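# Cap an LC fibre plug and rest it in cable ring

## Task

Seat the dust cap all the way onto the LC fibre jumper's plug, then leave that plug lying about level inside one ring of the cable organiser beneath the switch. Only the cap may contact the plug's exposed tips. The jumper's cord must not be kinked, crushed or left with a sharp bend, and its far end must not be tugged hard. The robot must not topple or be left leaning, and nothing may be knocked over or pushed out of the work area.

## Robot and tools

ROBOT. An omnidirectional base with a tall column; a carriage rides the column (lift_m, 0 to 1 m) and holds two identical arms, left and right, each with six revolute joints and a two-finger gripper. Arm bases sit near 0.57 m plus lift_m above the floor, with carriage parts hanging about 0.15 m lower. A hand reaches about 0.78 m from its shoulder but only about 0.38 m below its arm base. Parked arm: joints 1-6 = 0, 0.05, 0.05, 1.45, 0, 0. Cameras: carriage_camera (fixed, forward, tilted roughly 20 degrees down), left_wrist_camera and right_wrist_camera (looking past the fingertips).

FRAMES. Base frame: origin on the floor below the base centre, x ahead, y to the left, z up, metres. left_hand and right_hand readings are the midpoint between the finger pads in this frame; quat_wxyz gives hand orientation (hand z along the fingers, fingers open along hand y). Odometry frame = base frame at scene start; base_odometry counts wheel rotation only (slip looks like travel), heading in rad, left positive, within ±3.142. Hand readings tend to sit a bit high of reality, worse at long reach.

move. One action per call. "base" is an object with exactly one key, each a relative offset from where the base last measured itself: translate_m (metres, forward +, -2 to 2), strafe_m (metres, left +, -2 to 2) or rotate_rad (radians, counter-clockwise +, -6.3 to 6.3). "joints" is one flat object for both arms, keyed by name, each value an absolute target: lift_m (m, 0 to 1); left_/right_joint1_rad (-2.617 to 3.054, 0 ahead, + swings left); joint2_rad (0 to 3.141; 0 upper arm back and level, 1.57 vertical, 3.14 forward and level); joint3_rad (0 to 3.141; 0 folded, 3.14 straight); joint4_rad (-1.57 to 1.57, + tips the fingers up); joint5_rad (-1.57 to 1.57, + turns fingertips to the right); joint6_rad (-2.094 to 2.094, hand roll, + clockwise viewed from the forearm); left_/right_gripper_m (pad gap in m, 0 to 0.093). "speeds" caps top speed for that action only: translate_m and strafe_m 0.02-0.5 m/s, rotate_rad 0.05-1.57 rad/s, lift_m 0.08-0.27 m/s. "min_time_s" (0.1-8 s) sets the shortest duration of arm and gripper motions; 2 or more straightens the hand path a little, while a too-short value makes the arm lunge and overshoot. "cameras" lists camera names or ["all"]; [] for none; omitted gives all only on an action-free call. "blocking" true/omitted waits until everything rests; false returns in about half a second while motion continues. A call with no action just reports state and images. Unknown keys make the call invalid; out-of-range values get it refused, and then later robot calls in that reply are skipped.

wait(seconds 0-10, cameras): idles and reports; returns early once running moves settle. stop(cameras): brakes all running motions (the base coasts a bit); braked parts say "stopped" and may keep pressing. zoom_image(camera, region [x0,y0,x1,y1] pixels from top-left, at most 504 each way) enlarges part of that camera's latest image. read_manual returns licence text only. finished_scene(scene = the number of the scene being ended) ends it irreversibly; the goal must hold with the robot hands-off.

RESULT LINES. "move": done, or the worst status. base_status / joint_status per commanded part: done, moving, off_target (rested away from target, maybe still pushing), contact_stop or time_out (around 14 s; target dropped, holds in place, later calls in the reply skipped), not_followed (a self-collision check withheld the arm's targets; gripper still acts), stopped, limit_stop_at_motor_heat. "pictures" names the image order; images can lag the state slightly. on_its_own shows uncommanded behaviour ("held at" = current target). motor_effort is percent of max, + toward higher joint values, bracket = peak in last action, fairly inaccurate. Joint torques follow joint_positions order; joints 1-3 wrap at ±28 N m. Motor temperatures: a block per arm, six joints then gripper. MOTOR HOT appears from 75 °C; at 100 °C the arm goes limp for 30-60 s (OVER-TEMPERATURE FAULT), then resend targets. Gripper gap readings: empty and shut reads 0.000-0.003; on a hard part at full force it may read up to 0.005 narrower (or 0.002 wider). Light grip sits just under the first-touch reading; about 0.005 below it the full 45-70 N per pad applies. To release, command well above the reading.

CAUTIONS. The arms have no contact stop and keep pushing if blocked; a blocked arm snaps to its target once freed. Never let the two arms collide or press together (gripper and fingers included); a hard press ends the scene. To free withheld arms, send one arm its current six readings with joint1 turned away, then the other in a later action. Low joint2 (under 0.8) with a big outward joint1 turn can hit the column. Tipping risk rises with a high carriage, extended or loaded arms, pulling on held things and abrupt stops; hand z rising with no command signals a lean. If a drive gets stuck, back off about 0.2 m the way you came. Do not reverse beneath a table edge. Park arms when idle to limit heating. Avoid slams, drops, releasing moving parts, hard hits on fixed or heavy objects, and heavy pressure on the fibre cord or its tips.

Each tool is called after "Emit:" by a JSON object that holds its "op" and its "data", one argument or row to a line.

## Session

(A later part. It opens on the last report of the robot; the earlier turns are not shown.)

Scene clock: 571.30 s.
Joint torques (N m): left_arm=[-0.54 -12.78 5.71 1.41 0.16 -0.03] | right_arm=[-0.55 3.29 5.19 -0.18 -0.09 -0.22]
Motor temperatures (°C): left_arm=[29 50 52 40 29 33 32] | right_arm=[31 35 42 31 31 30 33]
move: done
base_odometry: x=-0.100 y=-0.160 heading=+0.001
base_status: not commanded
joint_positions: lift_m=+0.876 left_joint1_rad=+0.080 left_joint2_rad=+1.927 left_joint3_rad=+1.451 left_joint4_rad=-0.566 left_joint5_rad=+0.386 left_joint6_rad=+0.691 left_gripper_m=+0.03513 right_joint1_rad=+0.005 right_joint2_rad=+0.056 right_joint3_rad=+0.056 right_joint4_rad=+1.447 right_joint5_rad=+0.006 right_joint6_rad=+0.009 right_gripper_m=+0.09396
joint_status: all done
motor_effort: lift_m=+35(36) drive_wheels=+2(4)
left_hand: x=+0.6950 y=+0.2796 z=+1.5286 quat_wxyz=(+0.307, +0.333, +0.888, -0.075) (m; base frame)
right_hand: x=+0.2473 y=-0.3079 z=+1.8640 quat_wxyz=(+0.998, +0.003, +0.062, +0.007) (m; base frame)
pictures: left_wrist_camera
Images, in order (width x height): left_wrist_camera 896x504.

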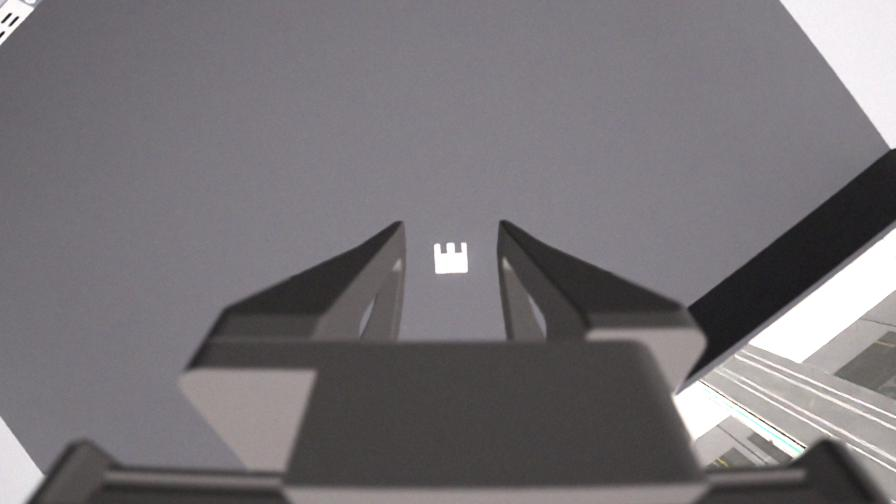

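Emit:
{"op": "move", "data": {
  "joints": {"lift_m": 0.8695, "left_joint2_rad": 1.872, "left_joint3_rad": 1.418, "left_joint4_rad": -0.55, "left_joint1_rad": 0.085},
  "cameras": ["left_wrist_camera"],
  "min_time_s": 1
}}

Emit:
{"op": "zoom_image", "data": {
  "camera": "left_wrist_camera",
  "region": [380, 190, 520, 290]
}}

Scene clock: 578.83 s.
Joint torques (N m): left_arm=[0.46 -12.78 6.2 1.42 0.16 -0.02] | right_arm=[-0.54 3.29 5.2 -0.18 -0.09 -0.22]
move: done
base_odometry: x=-0.100 y=-0.160 heading=+0.001
base_status: not commanded
joint_positions: lift_m=+0.870 left_joint1_rad=+0.080 left_joint2_rad=+1.915 left_joint3_rad=+1.435 left_joint4_rad=-0.562 left_joint5_rad=+0.386 left_joint6_rad=+0.691 left_gripper_m=+0.03513 right_joint1_rad=+0.005 right_joint2_rad=+0.056 right_joint3_rad=+0.056 right_joint4_rad=+1.447 right_joint5_rad=+0.006 right_joint6_rad=+0.009 right_gripper_m=+0.09396
joint_status: all done
motor_effort: lift_m=+34(35) drive_wheels=+1(4)
left_hand: x=+0.6916 y=+0.2794 z=+1.5226 quat_wxyz=(+0.307, +0.333, +0.888, -0.075) (m; base frame)
right_hand: x=+0.2473 y=-0.3079 z=+1.8581 quat_wxyz=(+0.998, +0.003, +0.062, +0.007) (m; base frame)
pictures: left_wrist_camera
Images, in order (width x height): left_wrist_camera 896x504.

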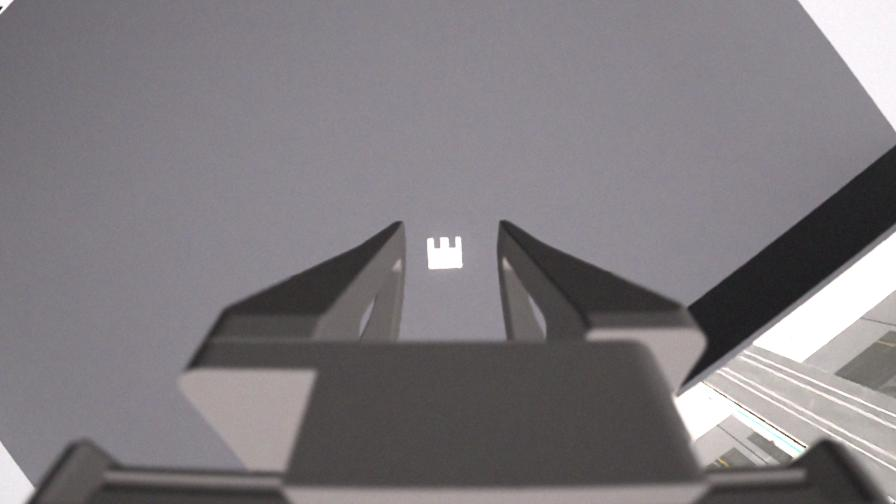

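Scaled by 3.600 from the camera's 896x504 image, which has a finer 1280x720 frame.

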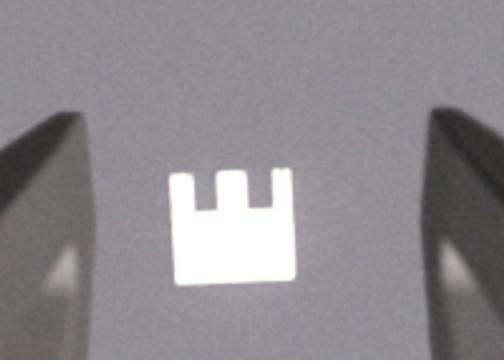

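Emit:
{"op": "move", "data": {
  "joints": {"lift_m": 0.867},
  "cameras": []
}}

Emit:
{"op": "move", "data": {
  "joints": {"left_gripper_m": 0.016},
  "min_time_s": 1.5,
  "cameras": ["left_wrist_camera"]
}}

Emit:
{"op": "zoom_image", "data": {
  "camera": "left_wrist_camera",
  "region": [380, 190, 520, 290]
}}

Scene clock: 586.07 s.
Joint torques (N m): left_arm=[0.47 -12.46 6.31 1.41 0.16 -0.03] | right_arm=[-0.54 3.29 5.23 -0.18 -0.08 -0.22]
move: done
base_odometry: x=-0.100 y=-0.160 heading=+0.001
base_status: not commanded
joint_positions: lift_m=+0.867 left_joint1_rad=+0.080 left_joint2_rad=+1.911 left_joint3_rad=+1.433 left_joint4_rad=-0.561 left_joint5_rad=+0.386 left_joint6_rad=+0.691 left_gripper_m=+0.03513 right_joint1_rad=+0.005 right_joint2_rad=+0.056 right_joint3_rad=+0.056 right_joint4_rad=+1.447 right_joint5_rad=+0.006 right_joint6_rad=+0.009 right_gripper_m=+0.09396
joint_status: all done
motor_effort: lift_m=+33(34) drive_wheels=-1(4)
left_hand: x=+0.6917 y=+0.2794 z=+1.5214 quat_wxyz=(+0.309, +0.333, +0.888, -0.074) (m; base frame)
right_hand: x=+0.2473 y=-0.3079 z=+1.8556 quat_wxyz=(+0.998, +0.003, +0.062, +0.007) (m; base frame)
pictures: none
No camera images: "cameras" was empty.

Scene clock: 587.87 s.
Joint torques (N m): left_arm=[0.46 -12.48 6.34 1.41 0.16 -0.03] | right_arm=[-0.55 3.28 5.22 -0.18 -0.08 -0.21]
move: done
base_odometry: x=-0.100 y=-0.160 heading=+0.001
base_status: not commanded
joint_positions: lift_m=+0.867 left_joint1_rad=+0.080 left_joint2_rad=+1.911 left_joint3_rad=+1.433 left_joint4_rad=-0.561 left_joint5_rad=+0.386 left_joint6_rad=+0.691 left_gripper_m=+0.01613 right_joint1_rad=+0.005 right_joint2_rad=+0.056 right_joint3_rad=+0.056 right_joint4_rad=+1.447 right_joint5_rad=+0.006 right_joint6_rad=+0.009 right_gripper_m=+0.09396
joint_status: all done
motor_effort: lift_m=+33(34) drive_wheels=+1(4)
left_hand: x=+0.6917 y=+0.2794 z=+1.5214 quat_wxyz=(+0.309, +0.333, +0.888, -0.074) (m; base frame)
right_hand: x=+0.2473 y=-0.3079 z=+1.8556 quat_wxyz=(+0.998, +0.003, +0.062, +0.007) (m; base frame)
pictures: left_wrist_camera
Images, in order (width x height): left_wrist_camera 896x504.

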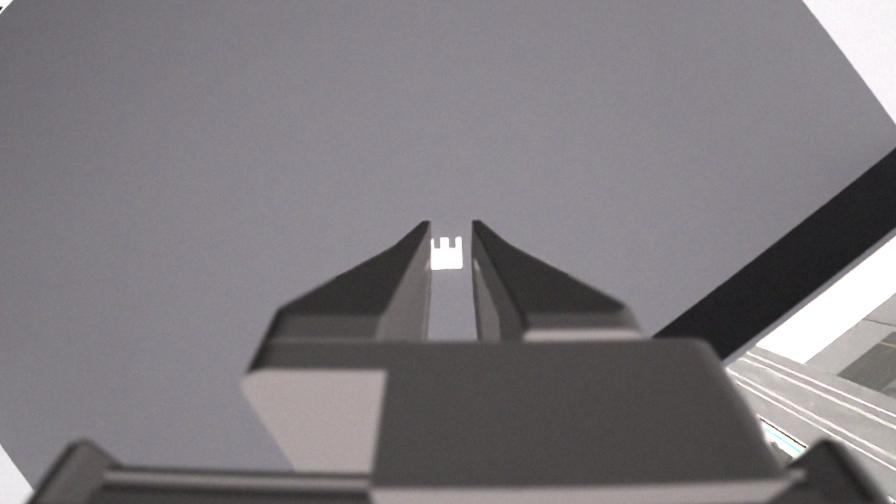

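Scaled by 3.600 from the camera's 896x504 image, which has a finer 1280x720 frame.

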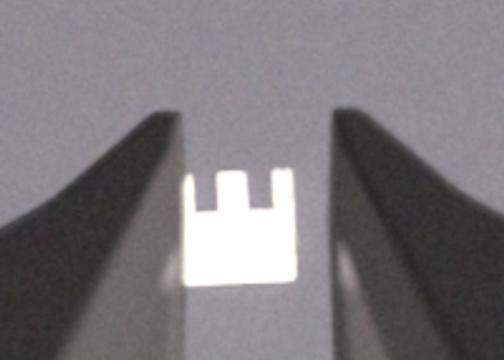

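Emit:
{"op": "move", "data": {
  "joints": {"lift_m": 0.8685},
  "cameras": []
}}

Emit:
{"op": "move", "data": {
  "joints": {"left_gripper_m": 0.0095},
  "min_time_s": 1.5,
  "cameras": ["left_wrist_camera"]
}}

Emit:
{"op": "zoom_image", "data": {
  "camera": "left_wrist_camera",
  "region": [380, 190, 520, 290]
}}

Scene clock: 594.57 s.
Joint torques (N m): left_arm=[0.46 -12.27 6.39 1.4 0.16 -0.02] | right_arm=[-0.54 3.29 5.2 -0.18 -0.08 -0.22]
Motor temperatures (°C): left_arm=[29 56 51 39 29 33 32] | right_arm=[31 35 42 31 31 30 33]
move: done
base_odometry: x=-0.100 y=-0.160 heading=+0.001
base_status: not commanded
joint_positions: lift_m=+0.868 left_joint1_rad=+0.080 left_joint2_rad=+1.909 left_joint3_rad=+1.433 left_joint4_rad=-0.559 left_joint5_rad=+0.385 left_joint6_rad=+0.691 left_gripper_m=+0.01613 right_joint1_rad=+0.005 right_joint2_rad=+0.056 right_joint3_rad=+0.056 right_joint4_rad=+1.447 right_joint5_rad=+0.006 right_joint6_rad=+0.009 right_gripper_m=+0.09396
joint_status: all done
motor_effort: lift_m=+37(40) drive_wheels=+3(5)
left_hand: x=+0.6918 y=+0.2795 z=+1.5234 quat_wxyz=(+0.310, +0.333, +0.888, -0.074) (m; base frame)
right_hand: x=+0.2473 y=-0.3079 z=+1.8569 quat_wxyz=(+0.998, +0.003, +0.062, +0.007) (m; base frame)
pictures: none
No camera images: "cameras" was empty.

Scene clock: 596.37 s.
Joint torques (N m): left_arm=[0.49 -12.34 6.39 1.4 0.16 -0.04] | right_arm=[-0.53 3.29 5.22 -0.18 -0.08 -0.22]
Motor temperatures (°C): left_arm=[29 56 51 39 29 33 32] | right_arm=[31 35 42 31 31 30 33]
move: done
base_odometry: x=-0.100 y=-0.160 heading=+0.001
base_status: not commanded
joint_positions: lift_m=+0.868 left_joint1_rad=+0.080 left_joint2_rad=+1.909 left_joint3_rad=+1.433 left_joint4_rad=-0.559 left_joint5_rad=+0.385 left_joint6_rad=+0.691 left_gripper_m=+0.00963 right_joint1_rad=+0.005 right_joint2_rad=+0.056 right_joint3_rad=+0.056 right_joint4_rad=+1.447 right_joint5_rad=+0.006 right_joint6_rad=+0.009 right_gripper_m=+0.09396
joint_status: all done
motor_effort: lift_m=+37(37) drive_wheels=+2(5)
left_hand: x=+0.6918 y=+0.2795 z=+1.5234 quat_wxyz=(+0.310, +0.333, +0.888, -0.074) (m; base frame)
right_hand: x=+0.2473 y=-0.3079 z=+1.8569 quat_wxyz=(+0.998, +0.003, +0.062, +0.007) (m; base frame)
pictures: left_wrist_camera
Images, in order (width x height): left_wrist_camera 896x504.

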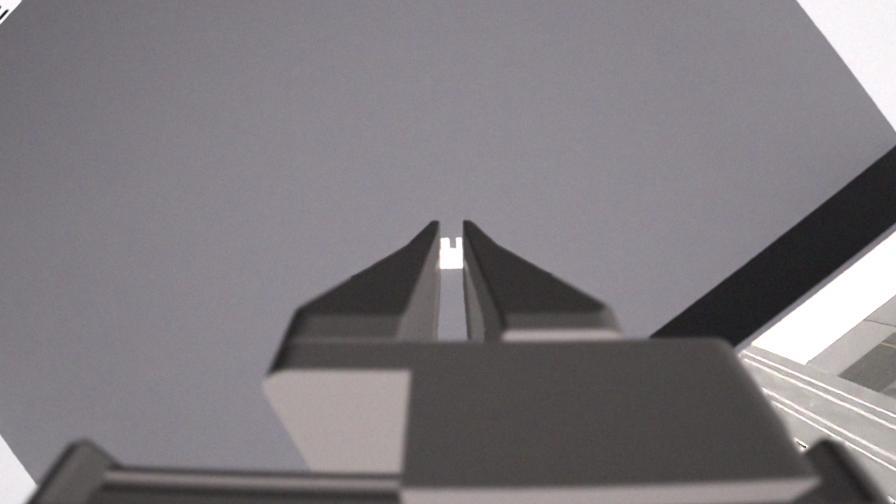

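Scaled by 3.600 from the camera's 896x504 image, which has a finer 1280x720 frame.

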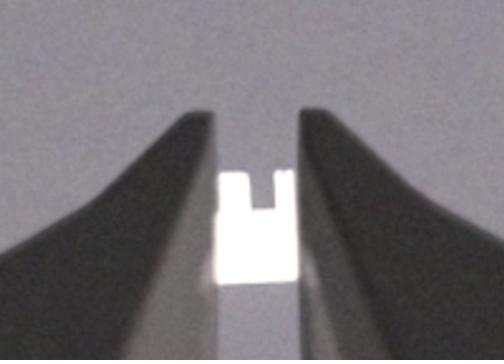

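Emit:
{"op": "move", "data": {
  "joints": {"left_gripper_m": 0.03},
  "cameras": []
}}

Emit:
{"op": "move", "data": {
  "joints": {"lift_m": 0.862},
  "cameras": ["left_wrist_camera"]
}}

Emit:
{"op": "zoom_image", "data": {
  "camera": "left_wrist_camera",
  "region": [380, 190, 520, 290]
}}

Scene clock: 608.00 s.
Joint torques (N m): left_arm=[0.47 -12.33 6.38 1.4 0.17 -0.02] | right_arm=[-0.55 3.3 5.2 -0.18 -0.09 -0.22]
Motor temperatures (°C): left_arm=[29 57 52 39 29 33 32] | right_arm=[31 35 42 31 31 30 33]
move: done
base_odometry: x=-0.100 y=-0.160 heading=+0.001
base_status: not commanded
joint_positions: lift_m=+0.868 left_joint1_rad=+0.080 left_joint2_rad=+1.909 left_joint3_rad=+1.433 left_joint4_rad=-0.559 left_joint5_rad=+0.385 left_joint6_rad=+0.691 left_gripper_m=+0.02987 right_joint1_rad=+0.005 right_joint2_rad=+0.056 right_joint3_rad=+0.056 right_joint4_rad=+1.447 right_joint5_rad=+0.006 right_joint6_rad=+0.009 right_gripper_m=+0.09396
joint_status: all done
motor_effort: lift_m=+37(37) drive_wheels=-2(3)
left_hand: x=+0.6918 y=+0.2795 z=+1.5234 quat_wxyz=(+0.310, +0.333, +0.888, -0.074) (m; base frame)
right_hand: x=+0.2473 y=-0.3079 z=+1.8569 quat_wxyz=(+0.998, +0.003, +0.062, +0.007) (m; base frame)
pictures: none
No camera images: "cameras" was empty.

Scene clock: 608.43 s.
Joint torques (N m): left_arm=[0.5 -11.95 6.67 1.38 0.17 -0.03] | right_arm=[-0.54 3.29 5.22 -0.18 -0.09 -0.22]
Motor temperatures (°C): left_arm=[29 57 52 39 29 33 32] | right_arm=[31 35 42 31 31 30 33]
move: done
base_odometry: x=-0.100 y=-0.160 heading=+0.001
base_status: not commanded
joint_positions: lift_m=+0.862 left_joint1_rad=+0.080 left_joint2_rad=+1.905 left_joint3_rad=+1.430 left_joint4_rad=-0.556 left_joint5_rad=+0.385 left_joint6_rad=+0.691 left_gripper_m=+0.02987 right_joint1_rad=+0.005 right_joint2_rad=+0.056 right_joint3_rad=+0.056 right_joint4_rad=+1.447 right_joint5_rad=+0.006 right_joint6_rad=+0.009 right_gripper_m=+0.09396
joint_status: all done
motor_effort: lift_m=+35(35) drive_wheels=+3(6)
left_hand: x=+0.6916 y=+0.2795 z=+1.5182 quat_wxyz=(+0.311, +0.333, +0.887, -0.073) (m; base frame)
right_hand: x=+0.2473 y=-0.3079 z=+1.8505 quat_wxyz=(+0.998, +0.003, +0.062, +0.007) (m; base frame)
pictures: left_wrist_camera
Images, in order (width x height): left_wrist_camera 896x504.

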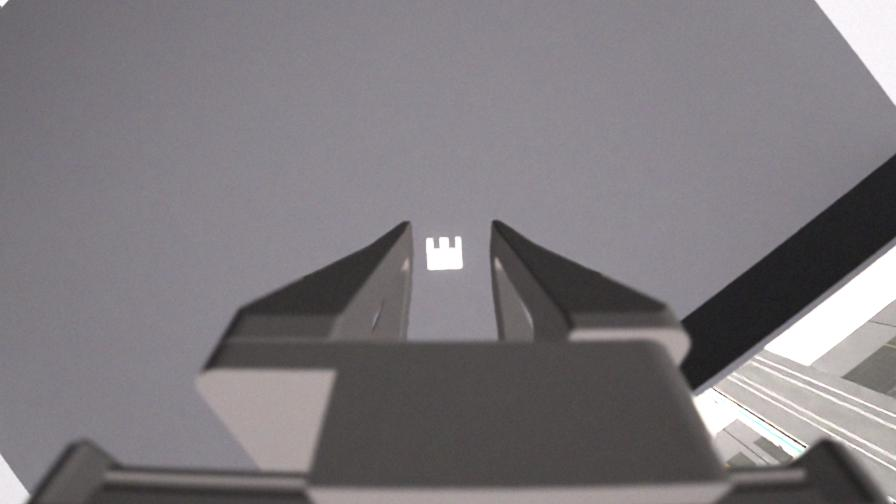

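Scaled by 3.600 from the camera's 896x504 image, which has a finer 1280x720 frame.

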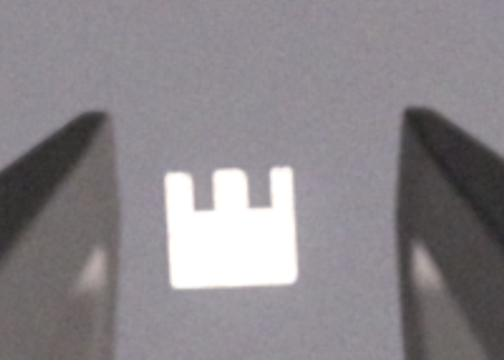

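Emit:
{"op": "move", "data": {
  "joints": {"lift_m": 0.8585},
  "cameras": ["left_wrist_camera"]
}}

Emit:
{"op": "zoom_image", "data": {
  "camera": "left_wrist_camera",
  "region": [380, 190, 520, 290]
}}

Scene clock: 617.80 s.
Joint torques (N m): left_arm=[0.47 -11.79 6.78 1.36 0.16 -0.03] | right_arm=[-0.54 3.33 5.26 -0.19 -0.08 -0.21]
Motor temperatures (°C): left_arm=[29 59 51 39 29 33 32] | right_arm=[31 35 42 31 31 30 33]
move: done
base_odometry: x=-0.100 y=-0.160 heading=+0.001
base_status: not commanded
joint_positions: lift_m=+0.859 left_joint1_rad=+0.080 left_joint2_rad=+1.903 left_joint3_rad=+1.429 left_joint4_rad=-0.555 left_joint5_rad=+0.385 left_joint6_rad=+0.691 left_gripper_m=+0.02987 right_joint1_rad=+0.005 right_joint2_rad=+0.056 right_joint3_rad=+0.056 right_joint4_rad=+1.447 right_joint5_rad=+0.006 right_joint6_rad=+0.009 right_gripper_m=+0.09396
joint_status: all done
motor_effort: lift_m=+34(35) drive_wheels=+2(4)
left_hand: x=+0.6917 y=+0.2796 z=+1.5153 quat_wxyz=(+0.312, +0.333, +0.887, -0.072) (m; base frame)
right_hand: x=+0.2473 y=-0.3079 z=+1.8469 quat_wxyz=(+0.998, +0.003, +0.062, +0.007) (m; base frame)
pictures: left_wrist_camera
Images, in order (width x height): left_wrist_camera 896x504.

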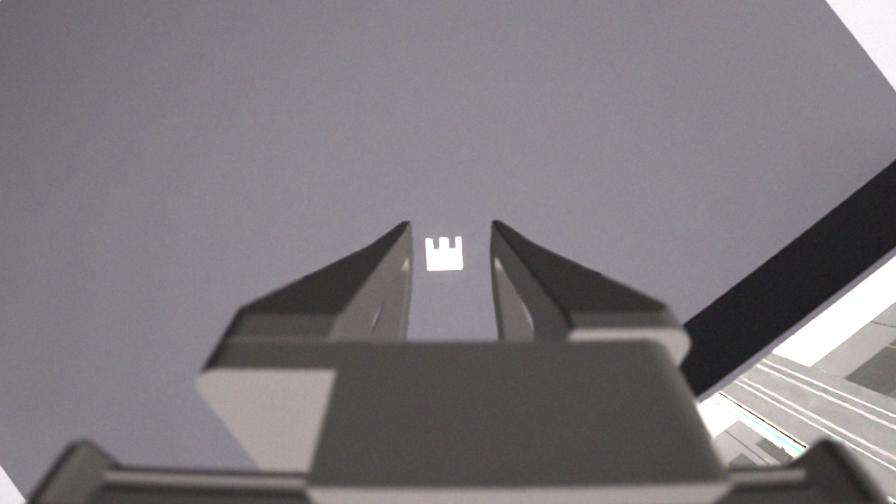

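Scaled by 3.600 from the camera's 896x504 image, which has a finer 1280x720 frame.

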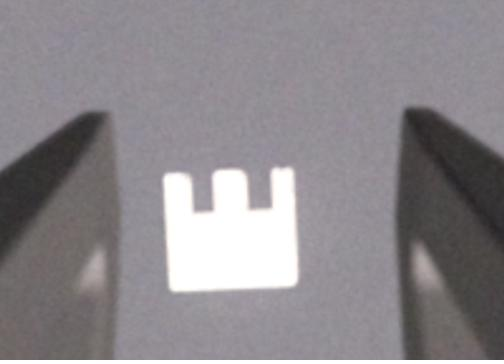

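Emit:
{"op": "move", "data": {
  "joints": {"left_gripper_m": 0.0145},
  "min_time_s": 1.5,
  "cameras": ["left_wrist_camera"]
}}

Emit:
{"op": "zoom_image", "data": {
  "camera": "left_wrist_camera",
  "region": [380, 190, 520, 290]
}}

Scene clock: 632.07 s.
Joint torques (N m): left_arm=[0.49 -11.81 6.79 1.36 0.17 -0.02] | right_arm=[-0.53 3.34 5.27 -0.19 -0.08 -0.21]
Motor temperatures (°C): left_arm=[29 58 51 38 29 33 32] | right_arm=[31 35 42 31 31 30 33]
move: done
base_odometry: x=-0.100 y=-0.160 heading=+0.001
base_status: not commanded
joint_positions: lift_m=+0.859 left_joint1_rad=+0.080 left_joint2_rad=+1.903 left_joint3_rad=+1.429 left_joint4_rad=-0.555 left_joint5_rad=+0.385 left_joint6_rad=+0.691 left_gripper_m=+0.01463 right_joint1_rad=+0.005 right_joint2_rad=+0.056 right_joint3_rad=+0.056 right_joint4_rad=+1.447 right_joint5_rad=+0.006 right_joint6_rad=+0.009 right_gripper_m=+0.09396
joint_status: all done
motor_effort: lift_m=+34(34) drive_wheels=+3(5)
left_hand: x=+0.6917 y=+0.2796 z=+1.5153 quat_wxyz=(+0.312, +0.333, +0.887, -0.072) (m; base frame)
right_hand: x=+0.2473 y=-0.3079 z=+1.8469 quat_wxyz=(+0.998, +0.003, +0.062, +0.007) (m; base frame)
pictures: left_wrist_camera
Images, in order (width x height): left_wrist_camera 896x504.

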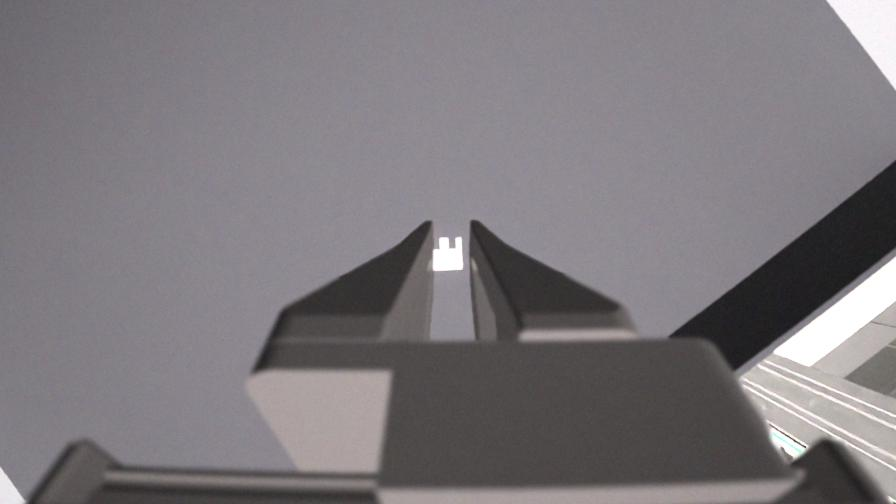

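Scaled by 3.600 from the camera's 896x504 image, which has a finer 1280x720 frame.

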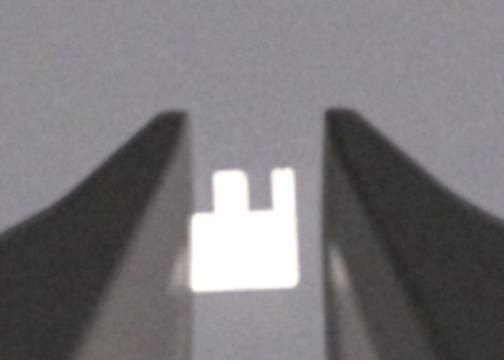

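Emit:
{"op": "move", "data": {
  "joints": {"left_gripper_m": 0.03},
  "cameras": []
}}

Emit:
{"op": "move", "data": {
  "joints": {"lift_m": 0.8535},
  "cameras": []
}}

Emit:
{"op": "move", "data": {
  "joints": {"left_gripper_m": 0.0145},
  "min_time_s": 1.5,
  "cameras": ["left_wrist_camera"]
}}

Emit:
{"op": "zoom_image", "data": {
  "camera": "left_wrist_camera",
  "region": [380, 190, 520, 290]
}}

Scene clock: 642.37 s.
Joint torques (N m): left_arm=[0.5 -11.77 6.8 1.37 0.17 -0.03] | right_arm=[-0.54 3.33 5.27 -0.18 -0.09 -0.22]
Motor temperatures (°C): left_arm=[29 58 51 38 29 33 32] | right_arm=[31 35 42 31 31 30 33]
move: done
base_odometry: x=-0.100 y=-0.160 heading=+0.001
base_status: not commanded
joint_positions: lift_m=+0.859 left_joint1_rad=+0.080 left_joint2_rad=+1.903 left_joint3_rad=+1.429 left_joint4_rad=-0.555 left_joint5_rad=+0.385 left_joint6_rad=+0.691 left_gripper_m=+0.02987 right_joint1_rad=+0.005 right_joint2_rad=+0.056 right_joint3_rad=+0.056 right_joint4_rad=+1.447 right_joint5_rad=+0.006 right_joint6_rad=+0.009 right_gripper_m=+0.09396
joint_status: all done
motor_effort: lift_m=+34(34) drive_wheels=+2(4)
left_hand: x=+0.6917 y=+0.2796 z=+1.5153 quat_wxyz=(+0.312, +0.333, +0.887, -0.072) (m; base frame)
right_hand: x=+0.2473 y=-0.3079 z=+1.8469 quat_wxyz=(+0.998, +0.003, +0.062, +0.007) (m; base frame)
pictures: none
No camera images: "cameras" was empty.

Scene clock: 642.80 s.
Joint torques (N m): left_arm=[0.5 -11.64 6.97 1.36 0.17 -0.02] | right_arm=[-0.55 3.26 5.29 -0.21 -0.08 -0.22]
Motor temperatures (°C): left_arm=[29 58 51 38 29 33 32] | right_arm=[31 35 42 31 31 30 33]
move: done
base_odometry: x=-0.100 y=-0.160 heading=+0.001
base_status: not commanded
joint_positions: lift_m=+0.854 left_joint1_rad=+0.080 left_joint2_rad=+1.901 left_joint3_rad=+1.427 left_joint4_rad=-0.554 left_joint5_rad=+0.384 left_joint6_rad=+0.691 left_gripper_m=+0.02987 right_joint1_rad=+0.005 right_joint2_rad=+0.056 right_joint3_rad=+0.055 right_joint4_rad=+1.447 right_joint5_rad=+0.006 right_joint6_rad=+0.009 right_gripper_m=+0.09396
joint_status: all done
motor_effort: lift_m=+34(36) drive_wheels=-1(4)
left_hand: x=+0.6915 y=+0.2797 z=+1.5109 quat_wxyz=(+0.313, +0.333, +0.887, -0.071) (m; base frame)
right_hand: x=+0.2474 y=-0.3079 z=+1.8418 quat_wxyz=(+0.998, +0.003, +0.062, +0.007) (m; base frame)
pictures: none
No camera images: "cameras" was empty.

Scene clock: 644.60 s.
Joint torques (N m): left_arm=[0.49 -11.58 6.94 1.36 0.17 -0.02] | right_arm=[-0.55 3.33 5.29 -0.18 -0.09 -0.22]
Motor temperatures (°C): left_arm=[29 58 51 38 29 33 32] | right_arm=[31 35 42 31 31 30 33]
move: done
base_odometry: x=-0.100 y=-0.160 heading=+0.001
base_status: not commanded
joint_positions: lift_m=+0.854 left_joint1_rad=+0.080 left_joint2_rad=+1.901 left_joint3_rad=+1.427 left_joint4_rad=-0.554 left_joint5_rad=+0.384 left_joint6_rad=+0.691 left_gripper_m=+0.01463 right_joint1_rad=+0.005 right_joint2_rad=+0.056 right_joint3_rad=+0.055 right_joint4_rad=+1.447 right_joint5_rad=+0.006 right_joint6_rad=+0.009 right_gripper_m=+0.09396
joint_status: all done
motor_effort: lift_m=+34(34) drive_wheels=+0(6)
left_hand: x=+0.6915 y=+0.2797 z=+1.5109 quat_wxyz=(+0.313, +0.333, +0.887, -0.071) (m; base frame)
right_hand: x=+0.2474 y=-0.3079 z=+1.8418 quat_wxyz=(+0.998, +0.003, +0.062, +0.007) (m; base frame)
pictures: left_wrist_camera
Images, in order (width x height): left_wrist_camera 896x504.

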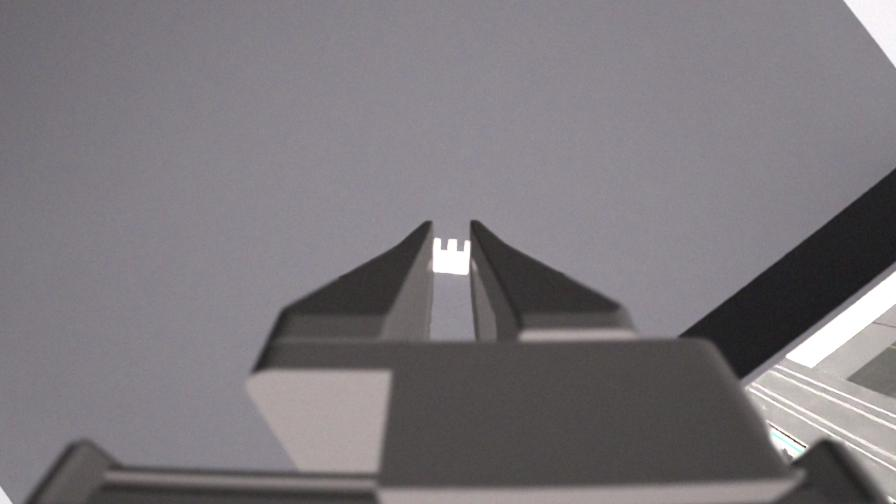

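Scaled by 3.600 from the camera's 896x504 image, which has a finer 1280x720 frame.

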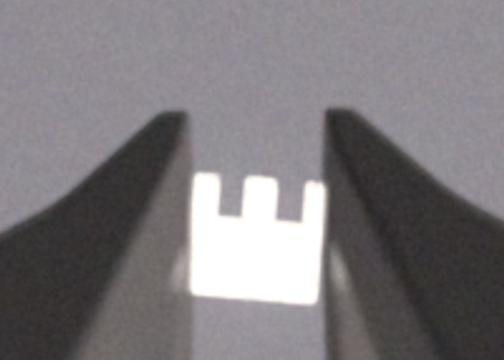

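Emit:
{"op": "move", "data": {
  "joints": {"left_gripper_m": 0.019},
  "cameras": []
}}

Emit:
{"op": "move", "data": {
  "joints": {"lift_m": 0.850},
  "cameras": []
}}

Emit:
{"op": "move", "data": {
  "joints": {"left_gripper_m": 0.0115},
  "min_time_s": 1.5,
  "cameras": ["left_wrist_camera"]
}}

Emit:
{"op": "zoom_image", "data": {
  "camera": "left_wrist_camera",
  "region": [380, 190, 520, 290]
}}

Scene clock: 650.63 s.
Joint torques (N m): left_arm=[0.47 -11.59 6.91 1.36 0.16 -0.03] | right_arm=[-0.54 3.34 5.31 -0.19 -0.09 -0.22]
Motor temperatures (°C): left_arm=[29 57 51 38 29 33 32] | right_arm=[31 35 42 31 31 30 33]
move: done
base_odometry: x=-0.100 y=-0.160 heading=+0.001
base_status: not commanded
joint_positions: lift_m=+0.854 left_joint1_rad=+0.080 left_joint2_rad=+1.901 left_joint3_rad=+1.427 left_joint4_rad=-0.554 left_joint5_rad=+0.384 left_joint6_rad=+0.691 left_gripper_m=+0.01887 right_joint1_rad=+0.005 right_joint2_rad=+0.056 right_joint3_rad=+0.055 right_joint4_rad=+1.447 right_joint5_rad=+0.006 right_joint6_rad=+0.009 right_gripper_m=+0.09396
joint_status: all done
motor_effort: lift_m=+34(34) drive_wheels=+1(4)
left_hand: x=+0.6915 y=+0.2797 z=+1.5109 quat_wxyz=(+0.313, +0.333, +0.887, -0.071) (m; base frame)
right_hand: x=+0.2474 y=-0.3079 z=+1.8418 quat_wxyz=(+0.998, +0.003, +0.062, +0.007) (m; base frame)
pictures: none
No camera images: "cameras" was empty.

Scene clock: 651.07 s.
Joint torques (N m): left_arm=[0.5 -11.56 6.89 1.35 0.18 -0.03] | right_arm=[-0.53 3.33 5.33 -0.2 -0.08 -0.22]
Motor temperatures (°C): left_arm=[29 57 51 38 29 33 32] | right_arm=[31 35 42 31 31 30 33]
move: done
base_odometry: x=-0.100 y=-0.160 heading=+0.001
base_status: not commanded
joint_positions: lift_m=+0.850 left_joint1_rad=+0.080 left_joint2_rad=+1.900 left_joint3_rad=+1.427 left_joint4_rad=-0.554 left_joint5_rad=+0.383 left_joint6_rad=+0.691 left_gripper_m=+0.01887 right_joint1_rad=+0.005 right_joint2_rad=+0.056 right_joint3_rad=+0.055 right_joint4_rad=+1.447 right_joint5_rad=+0.006 right_joint6_rad=+0.009 right_gripper_m=+0.09396
joint_status: all done
motor_effort: lift_m=+34(35) drive_wheels=+1(3)
left_hand: x=+0.6916 y=+0.2798 z=+1.5077 quat_wxyz=(+0.313, +0.333, +0.886, -0.071) (m; base frame)
right_hand: x=+0.2475 y=-0.3079 z=+1.8382 quat_wxyz=(+0.998, +0.003, +0.062, +0.007) (m; base frame)
pictures: none
No camera images: "cameras" was empty.

Scene clock: 652.87 s.
Joint torques (N m): left_arm=[0.47 -11.51 6.91 1.36 0.18 -0.02] | right_arm=[-0.55 3.33 5.33 -0.19 -0.09 -0.21]
Motor temperatures (°C): left_arm=[29 57 52 38 29 33 32] | right_arm=[31 35 41 31 31 30 33]
move: done
base_odometry: x=-0.100 y=-0.160 heading=+0.001
base_status: not commanded
joint_positions: lift_m=+0.850 left_joint1_rad=+0.080 left_joint2_rad=+1.900 left_joint3_rad=+1.427 left_joint4_rad=-0.554 left_joint5_rad=+0.383 left_joint6_rad=+0.691 left_gripper_m=+0.01172 right_joint1_rad=+0.005 right_joint2_rad=+0.056 right_joint3_rad=+0.055 right_joint4_rad=+1.447 right_joint5_rad=+0.006 right_joint6_rad=+0.009 right_gripper_m=+0.09396
joint_status: all done
motor_effort: lift_m=+34(34) drive_wheels=+3(5)
left_hand: x=+0.6916 y=+0.2798 z=+1.5077 quat_wxyz=(+0.313, +0.333, +0.886, -0.071) (m; base frame)
right_hand: x=+0.2475 y=-0.3079 z=+1.8382 quat_wxyz=(+0.998, +0.003, +0.062, +0.007) (m; base frame)
pictures: left_wrist_camera
Images, in order (width x height): left_wrist_camera 896x504.

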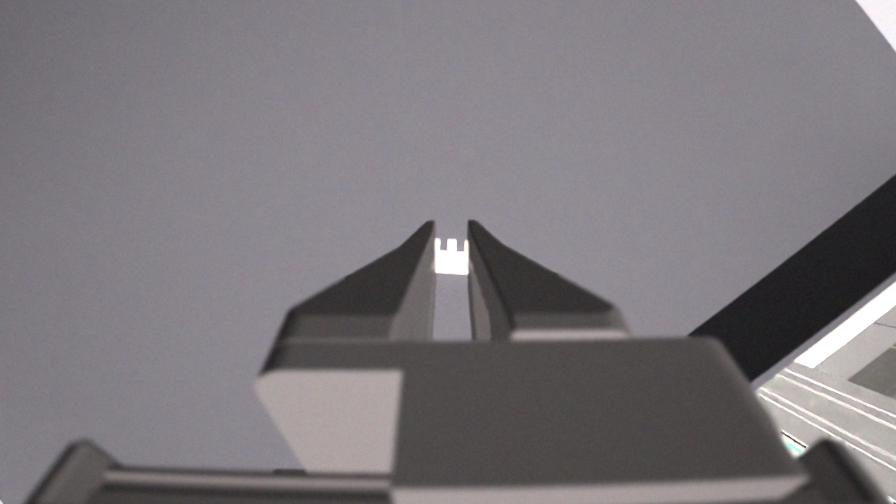

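Scaled by 3.600 from the camera's 896x504 image, which has a finer 1280x720 frame.

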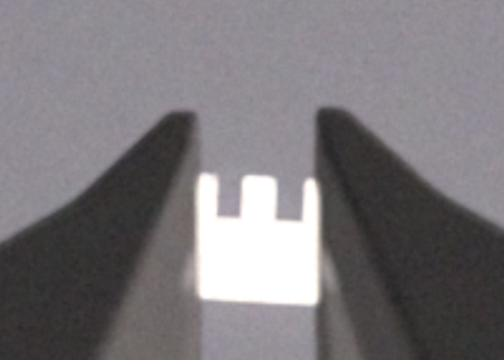

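Emit:
{"op": "move", "data": {
  "joints": {"left_gripper_m": 0.02},
  "cameras": []
}}

Emit:
{"op": "move", "data": {
  "joints": {"lift_m": 0.846},
  "cameras": ["left_wrist_camera"]
}}

Emit:
{"op": "zoom_image", "data": {
  "camera": "left_wrist_camera",
  "region": [380, 190, 520, 290]
}}

Scene clock: 669.00 s.
Joint torques (N m): left_arm=[0.47 -11.54 6.95 1.35 0.18 -0.03] | right_arm=[-0.54 3.33 5.31 -0.19 -0.09 -0.21]
Motor temperatures (°C): left_arm=[29 59 52 38 29 33 33] | right_arm=[31 35 41 31 31 30 33]
move: done
base_odometry: x=-0.100 y=-0.160 heading=+0.001
base_status: not commanded
joint_positions: lift_m=+0.850 left_joint1_rad=+0.080 left_joint2_rad=+1.900 left_joint3_rad=+1.427 left_joint4_rad=-0.554 left_joint5_rad=+0.383 left_joint6_rad=+0.691 left_gripper_m=+0.01989 right_joint1_rad=+0.005 right_joint2_rad=+0.056 right_joint3_rad=+0.055 right_joint4_rad=+1.447 right_joint5_rad=+0.006 right_joint6_rad=+0.009 right_gripper_m=+0.09396
joint_status: all done
motor_effort: lift_m=+34(34) drive_wheels=+4(4)
left_hand: x=+0.6916 y=+0.2798 z=+1.5077 quat_wxyz=(+0.313, +0.333, +0.886, -0.071) (m; base frame)
right_hand: x=+0.2475 y=-0.3079 z=+1.8382 quat_wxyz=(+0.998, +0.003, +0.062, +0.007) (m; base frame)
pictures: none
No camera images: "cameras" was empty.

Scene clock: 669.40 s.
Joint torques (N m): left_arm=[0.42 -11.3 6.93 1.32 0.17 -0.03] | right_arm=[-0.57 3.37 5.38 -0.19 -0.09 -0.22]
Motor temperatures (°C): left_arm=[29 59 52 38 29 33 33] | right_arm=[31 35 41 31 31 30 33]
move: done
base_odometry: x=-0.100 y=-0.160 heading=+0.001
base_status: not commanded
joint_positions: lift_m=+0.846 left_joint1_rad=+0.081 left_joint2_rad=+1.898 left_joint3_rad=+1.427 left_joint4_rad=-0.548 left_joint5_rad=+0.385 left_joint6_rad=+0.691 left_gripper_m=+0.01989 right_joint1_rad=+0.005 right_joint2_rad=+0.055 right_joint3_rad=+0.054 right_joint4_rad=+1.447 right_joint5_rad=+0.006 right_joint6_rad=+0.009 right_gripper_m=+0.09396
joint_status: all done
motor_effort: lift_m=+34(34) drive_wheels=-1(3)
left_hand: x=+0.6926 y=+0.2800 z=+1.5055 quat_wxyz=(+0.317, +0.333, +0.885, -0.070) (m; base frame)
right_hand: x=+0.2475 y=-0.3079 z=+1.8341 quat_wxyz=(+0.998, +0.003, +0.062, +0.007) (m; base frame)
pictures: left_wrist_camera
Images, in order (width x height): left_wrist_camera 896x504.

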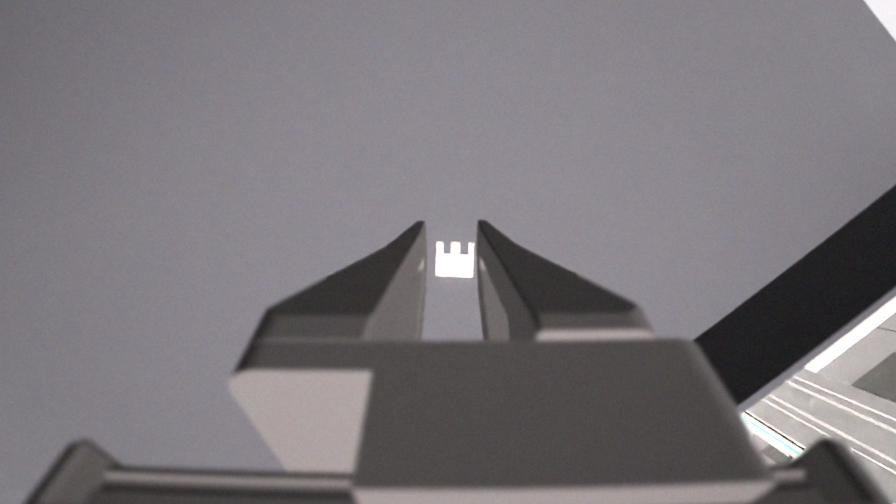

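Scaled by 3.600 from the camera's 896x504 image, which has a finer 1280x720 frame.

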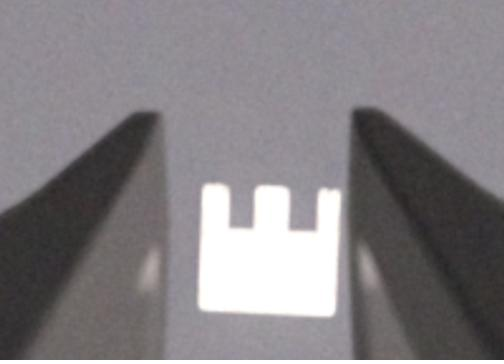

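Emit:
{"op": "move", "data": {
  "joints": {"lift_m": 0.8465, "left_gripper_m": 0.0115},
  "min_time_s": 1.5,
  "cameras": ["left_wrist_camera"]
}}

Emit:
{"op": "zoom_image", "data": {
  "camera": "left_wrist_camera",
  "region": [380, 190, 520, 290]
}}

Scene clock: 681.77 s.
Joint torques (N m): left_arm=[0.4 -11.32 6.93 1.31 0.16 -0.02] | right_arm=[-0.54 3.36 5.38 -0.19 -0.09 -0.21]
Motor temperatures (°C): left_arm=[29 59 52 39 29 33 33] | right_arm=[31 35 41 31 31 30 33]
move: done
base_odometry: x=-0.100 y=-0.160 heading=+0.001
base_status: not commanded
joint_positions: lift_m=+0.846 left_joint1_rad=+0.081 left_joint2_rad=+1.898 left_joint3_rad=+1.427 left_joint4_rad=-0.548 left_joint5_rad=+0.385 left_joint6_rad=+0.691 left_gripper_m=+0.01234 right_joint1_rad=+0.005 right_joint2_rad=+0.055 right_joint3_rad=+0.054 right_joint4_rad=+1.447 right_joint5_rad=+0.006 right_joint6_rad=+0.009 right_gripper_m=+0.09396
joint_status: all done
motor_effort: lift_m=+37(38) drive_wheels=+5(5)
left_hand: x=+0.6926 y=+0.2800 z=+1.5058 quat_wxyz=(+0.317, +0.333, +0.885, -0.070) (m; base frame)
right_hand: x=+0.2475 y=-0.3079 z=+1.8344 quat_wxyz=(+0.998, +0.003, +0.062, +0.007) (m; base frame)
pictures: left_wrist_camera
Images, in order (width x height): left_wrist_camera 896x504.

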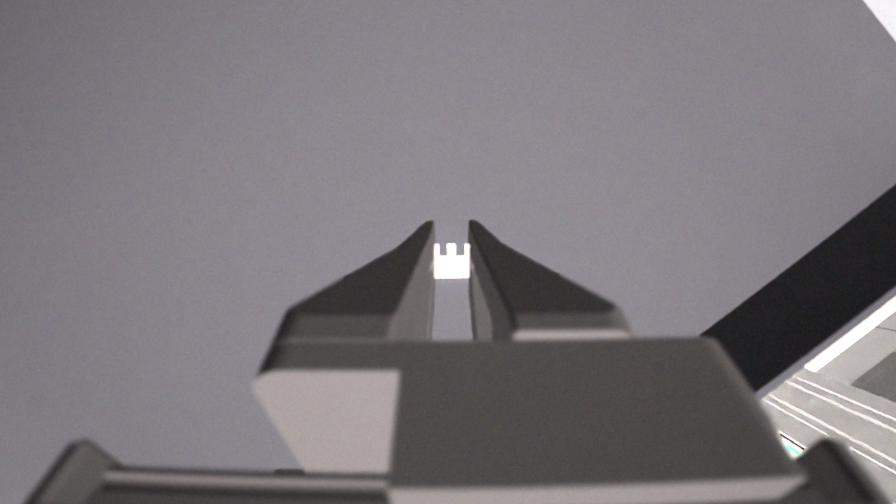

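Scaled by 3.600 from the camera's 896x504 image, which has a finer 1280x720 frame.

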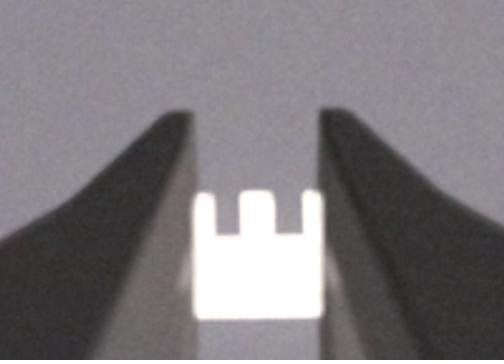

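Emit:
{"op": "move", "data": {
  "joints": {"left_gripper_m": 0.022},
  "cameras": []
}}

Emit:
{"op": "move", "data": {
  "joints": {"lift_m": 0.8505, "left_joint1_rad": 0.098, "left_joint2_rad": 1.839, "left_joint3_rad": 1.388, "left_joint4_rad": -0.527, "left_joint5_rad": 0.408},
  "cameras": ["left_wrist_camera"],
  "min_time_s": 1
}}

Emit:
{"op": "zoom_image", "data": {
  "camera": "left_wrist_camera",
  "region": [380, 190, 520, 290]
}}

Scene clock: 695.77 s.
Joint torques (N m): left_arm=[0.4 -11.3 6.97 1.31 0.17 -0.03] | right_arm=[-0.54 3.37 5.38 -0.19 -0.08 -0.21]
Motor temperatures (°C): left_arm=[29 59 53 39 29 33 33] | right_arm=[31 35 41 31 31 30 33]
move: done
base_odometry: x=-0.100 y=-0.160 heading=+0.001
base_status: not commanded
joint_positions: lift_m=+0.846 left_joint1_rad=+0.081 left_joint2_rad=+1.898 left_joint3_rad=+1.427 left_joint4_rad=-0.548 left_joint5_rad=+0.385 left_joint6_rad=+0.691 left_gripper_m=+0.02189 right_joint1_rad=+0.005 right_joint2_rad=+0.055 right_joint3_rad=+0.054 right_joint4_rad=+1.447 right_joint5_rad=+0.006 right_joint6_rad=+0.009 right_gripper_m=+0.09396
joint_status: all done
motor_effort: lift_m=+37(37) drive_wheels=+2(4)
left_hand: x=+0.6928 y=+0.2800 z=+1.5059 quat_wxyz=(+0.317, +0.333, +0.885, -0.070) (m; base frame)
right_hand: x=+0.2475 y=-0.3079 z=+1.8344 quat_wxyz=(+0.998, +0.003, +0.062, +0.007) (m; base frame)
pictures: none
No camera images: "cameras" was empty.

Scene clock: 697.07 s.
Joint torques (N m): left_arm=[0.68 -12.33 6.23 1.49 0.4 -0.04] | right_arm=[-0.54 3.36 5.35 -0.19 -0.09 -0.22]
Motor temperatures (°C): left_arm=[29 59 52 39 29 33 33] | right_arm=[31 35 41 31 31 30 33]
move: done
base_odometry: x=-0.100 y=-0.160 heading=+0.001
base_status: not commanded
joint_positions: lift_m=+0.850 left_joint1_rad=+0.090 left_joint2_rad=+1.879 left_joint3_rad=+1.405 left_joint4_rad=-0.542 left_joint5_rad=+0.394 left_joint6_rad=+0.691 left_gripper_m=+0.02189 right_joint1_rad=+0.005 right_joint2_rad=+0.055 right_joint3_rad=+0.054 right_joint4_rad=+1.447 right_joint5_rad=+0.006 right_joint6_rad=+0.009 right_gripper_m=+0.09396
joint_status: all done
motor_effort: lift_m=+36(42) drive_wheels=-1(4)
left_hand: x=+0.6885 y=+0.2827 z=+1.5116 quat_wxyz=(+0.320, +0.330, +0.885, -0.072) (m; base frame)
right_hand: x=+0.2475 y=-0.3079 z=+1.8385 quat_wxyz=(+0.998, +0.003, +0.062, +0.007) (m; base frame)
pictures: left_wrist_camera
Images, in order (width x height): left_wrist_camera 896x504.

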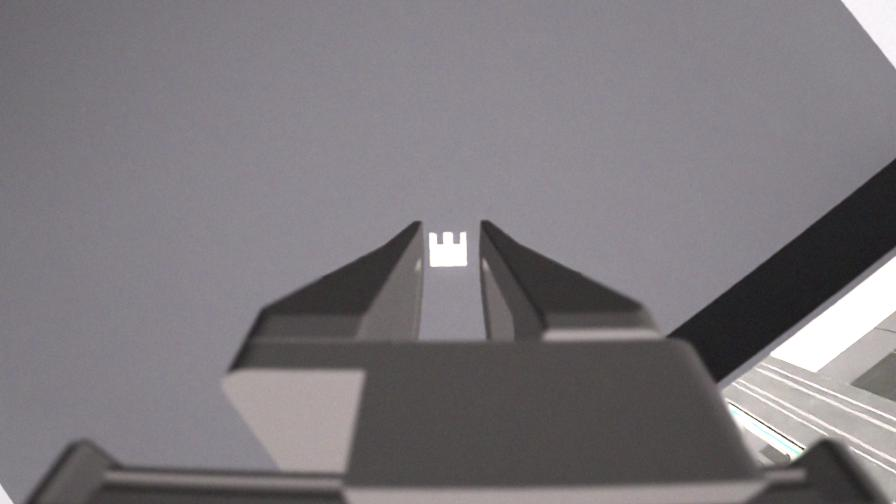

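Scaled by 3.600 from the camera's 896x504 image, which has a finer 1280x720 frame.

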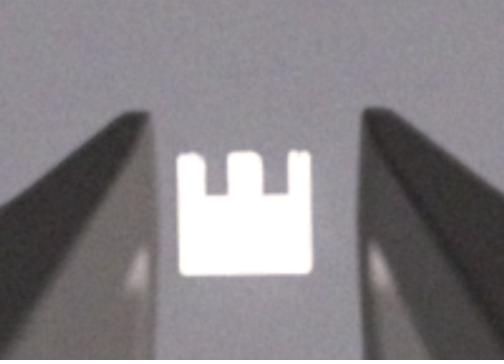

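Emit:
{"op": "move", "data": {
  "joints": {"lift_m": 0.8442},
  "cameras": []
}}

Emit:
{"op": "move", "data": {
  "joints": {"left_gripper_m": 0.0112},
  "min_time_s": 1.5,
  "cameras": ["left_wrist_camera"]
}}

Emit:
{"op": "zoom_image", "data": {
  "camera": "left_wrist_camera",
  "region": [380, 190, 520, 290]
}}

Scene clock: 701.80 s.
Joint torques (N m): left_arm=[0.69 -11.85 6.53 1.45 0.39 -0.03] | right_arm=[-0.54 3.36 5.38 -0.19 -0.08 -0.21]
Motor temperatures (°C): left_arm=[29 58 52 39 29 33 33] | right_arm=[31 35 41 31 31 30 33]
move: done
base_odometry: x=-0.100 y=-0.160 heading=+0.001
base_status: not commanded
joint_positions: lift_m=+0.844 left_joint1_rad=+0.090 left_joint2_rad=+1.874 left_joint3_rad=+1.402 left_joint4_rad=-0.538 left_joint5_rad=+0.395 left_joint6_rad=+0.691 left_gripper_m=+0.02189 right_joint1_rad=+0.005 right_joint2_rad=+0.055 right_joint3_rad=+0.054 right_joint4_rad=+1.447 right_joint5_rad=+0.006 right_joint6_rad=+0.009 right_gripper_m=+0.09396
joint_status: all done
motor_effort: lift_m=+35(35) drive_wheels=+3(5)
left_hand: x=+0.6884 y=+0.2825 z=+1.5072 quat_wxyz=(+0.323, +0.331, +0.884, -0.071) (m; base frame)
right_hand: x=+0.2475 y=-0.3079 z=+1.8322 quat_wxyz=(+0.998, +0.003, +0.062, +0.007) (m; base frame)
pictures: none
No camera images: "cameras" was empty.

Scene clock: 703.60 s.
Joint torques (N m): left_arm=[0.68 -11.84 6.52 1.46 0.38 -0.03] | right_arm=[-0.54 3.37 5.39 -0.19 -0.08 -0.22]
Motor temperatures (°C): left_arm=[29 58 52 39 29 33 33] | right_arm=[31 35 41 31 31 30 33]
move: done
base_odometry: x=-0.100 y=-0.160 heading=+0.001
base_status: not commanded
joint_positions: lift_m=+0.844 left_joint1_rad=+0.090 left_joint2_rad=+1.874 left_joint3_rad=+1.402 left_joint4_rad=-0.538 left_joint5_rad=+0.395 left_joint6_rad=+0.691 left_gripper_m=+0.01208 right_joint1_rad=+0.005 right_joint2_rad=+0.055 right_joint3_rad=+0.054 right_joint4_rad=+1.447 right_joint5_rad=+0.006 right_joint6_rad=+0.009 right_gripper_m=+0.09396
joint_status: all done
motor_effort: lift_m=+35(35) drive_wheels=+3(5)
left_hand: x=+0.6884 y=+0.2825 z=+1.5072 quat_wxyz=(+0.323, +0.331, +0.884, -0.071) (m; base frame)
right_hand: x=+0.2475 y=-0.3079 z=+1.8322 quat_wxyz=(+0.998, +0.003, +0.062, +0.007) (m; base frame)
pictures: left_wrist_camera
Images, in order (width x height): left_wrist_camera 896x504.

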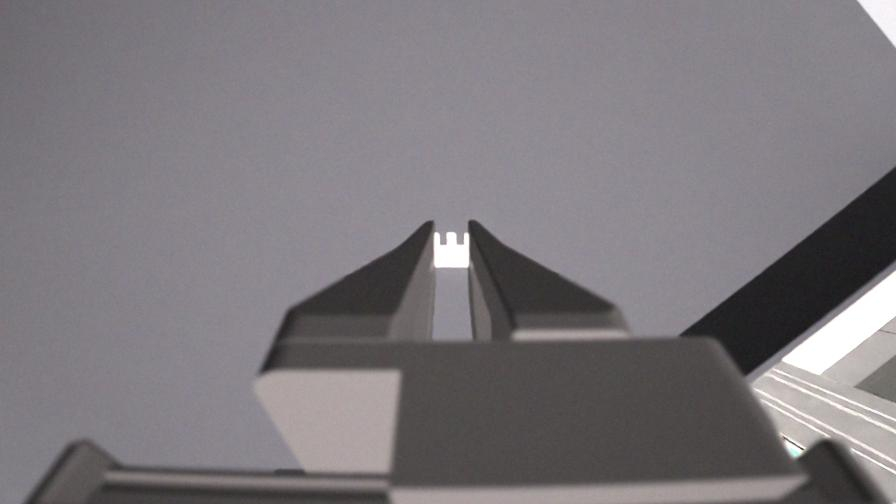

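Scaled by 3.600 from the camera's 896x504 image, which has a finer 1280x720 frame.

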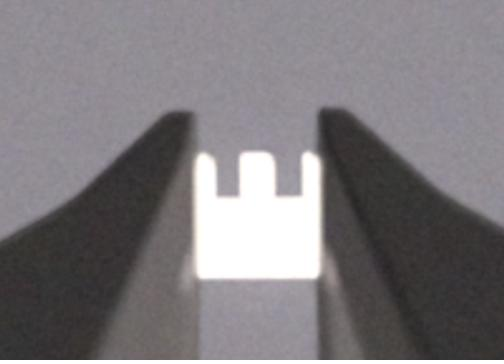

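Emit:
{"op": "move", "data": {
  "joints": {"left_gripper_m": 0.0085},
  "min_time_s": 1.0,
  "cameras": ["left_wrist_camera"]
}}

Emit:
{"op": "zoom_image", "data": {
  "camera": "left_wrist_camera",
  "region": [380, 190, 520, 290]
}}

Scene clock: 708.33 s.
Joint torques (N m): left_arm=[0.68 -11.81 6.52 1.46 0.38 -0.04] | right_arm=[-0.54 3.36 5.38 -0.2 -0.08 -0.22]
Motor temperatures (°C): left_arm=[29 58 52 39 29 33 33] | right_arm=[31 35 41 31 31 30 33]
move: done
base_odometry: x=-0.100 y=-0.160 heading=+0.001
base_status: not commanded
joint_positions: lift_m=+0.844 left_joint1_rad=+0.090 left_joint2_rad=+1.874 left_joint3_rad=+1.402 left_joint4_rad=-0.538 left_joint5_rad=+0.395 left_joint6_rad=+0.691 left_gripper_m=+0.01206 right_joint1_rad=+0.005 right_joint2_rad=+0.055 right_joint3_rad=+0.054 right_joint4_rad=+1.447 right_joint5_rad=+0.006 right_joint6_rad=+0.009 right_gripper_m=+0.09396
joint_status: all done
motor_effort: lift_m=+34(35) drive_wheels=+0(6)
left_hand: x=+0.6884 y=+0.2825 z=+1.5072 quat_wxyz=(+0.323, +0.331, +0.884, -0.071) (m; base frame)
right_hand: x=+0.2475 y=-0.3079 z=+1.8322 quat_wxyz=(+0.998, +0.003, +0.062, +0.007) (m; base frame)
pictures: left_wrist_camera
Images, in order (width x height): left_wrist_camera 896x504.

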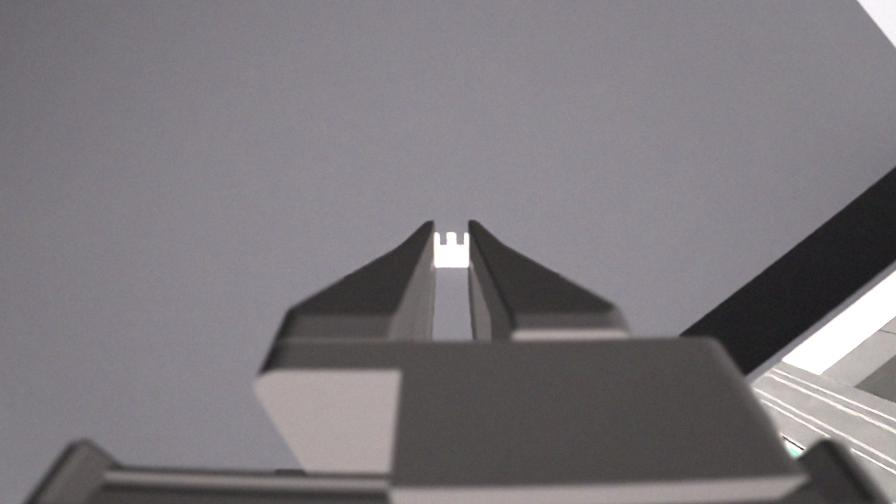

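Scaled by 3.600 from the camera's 896x504 image, which has a finer 1280x720 frame.

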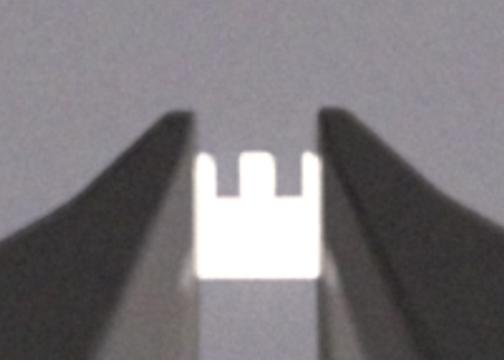

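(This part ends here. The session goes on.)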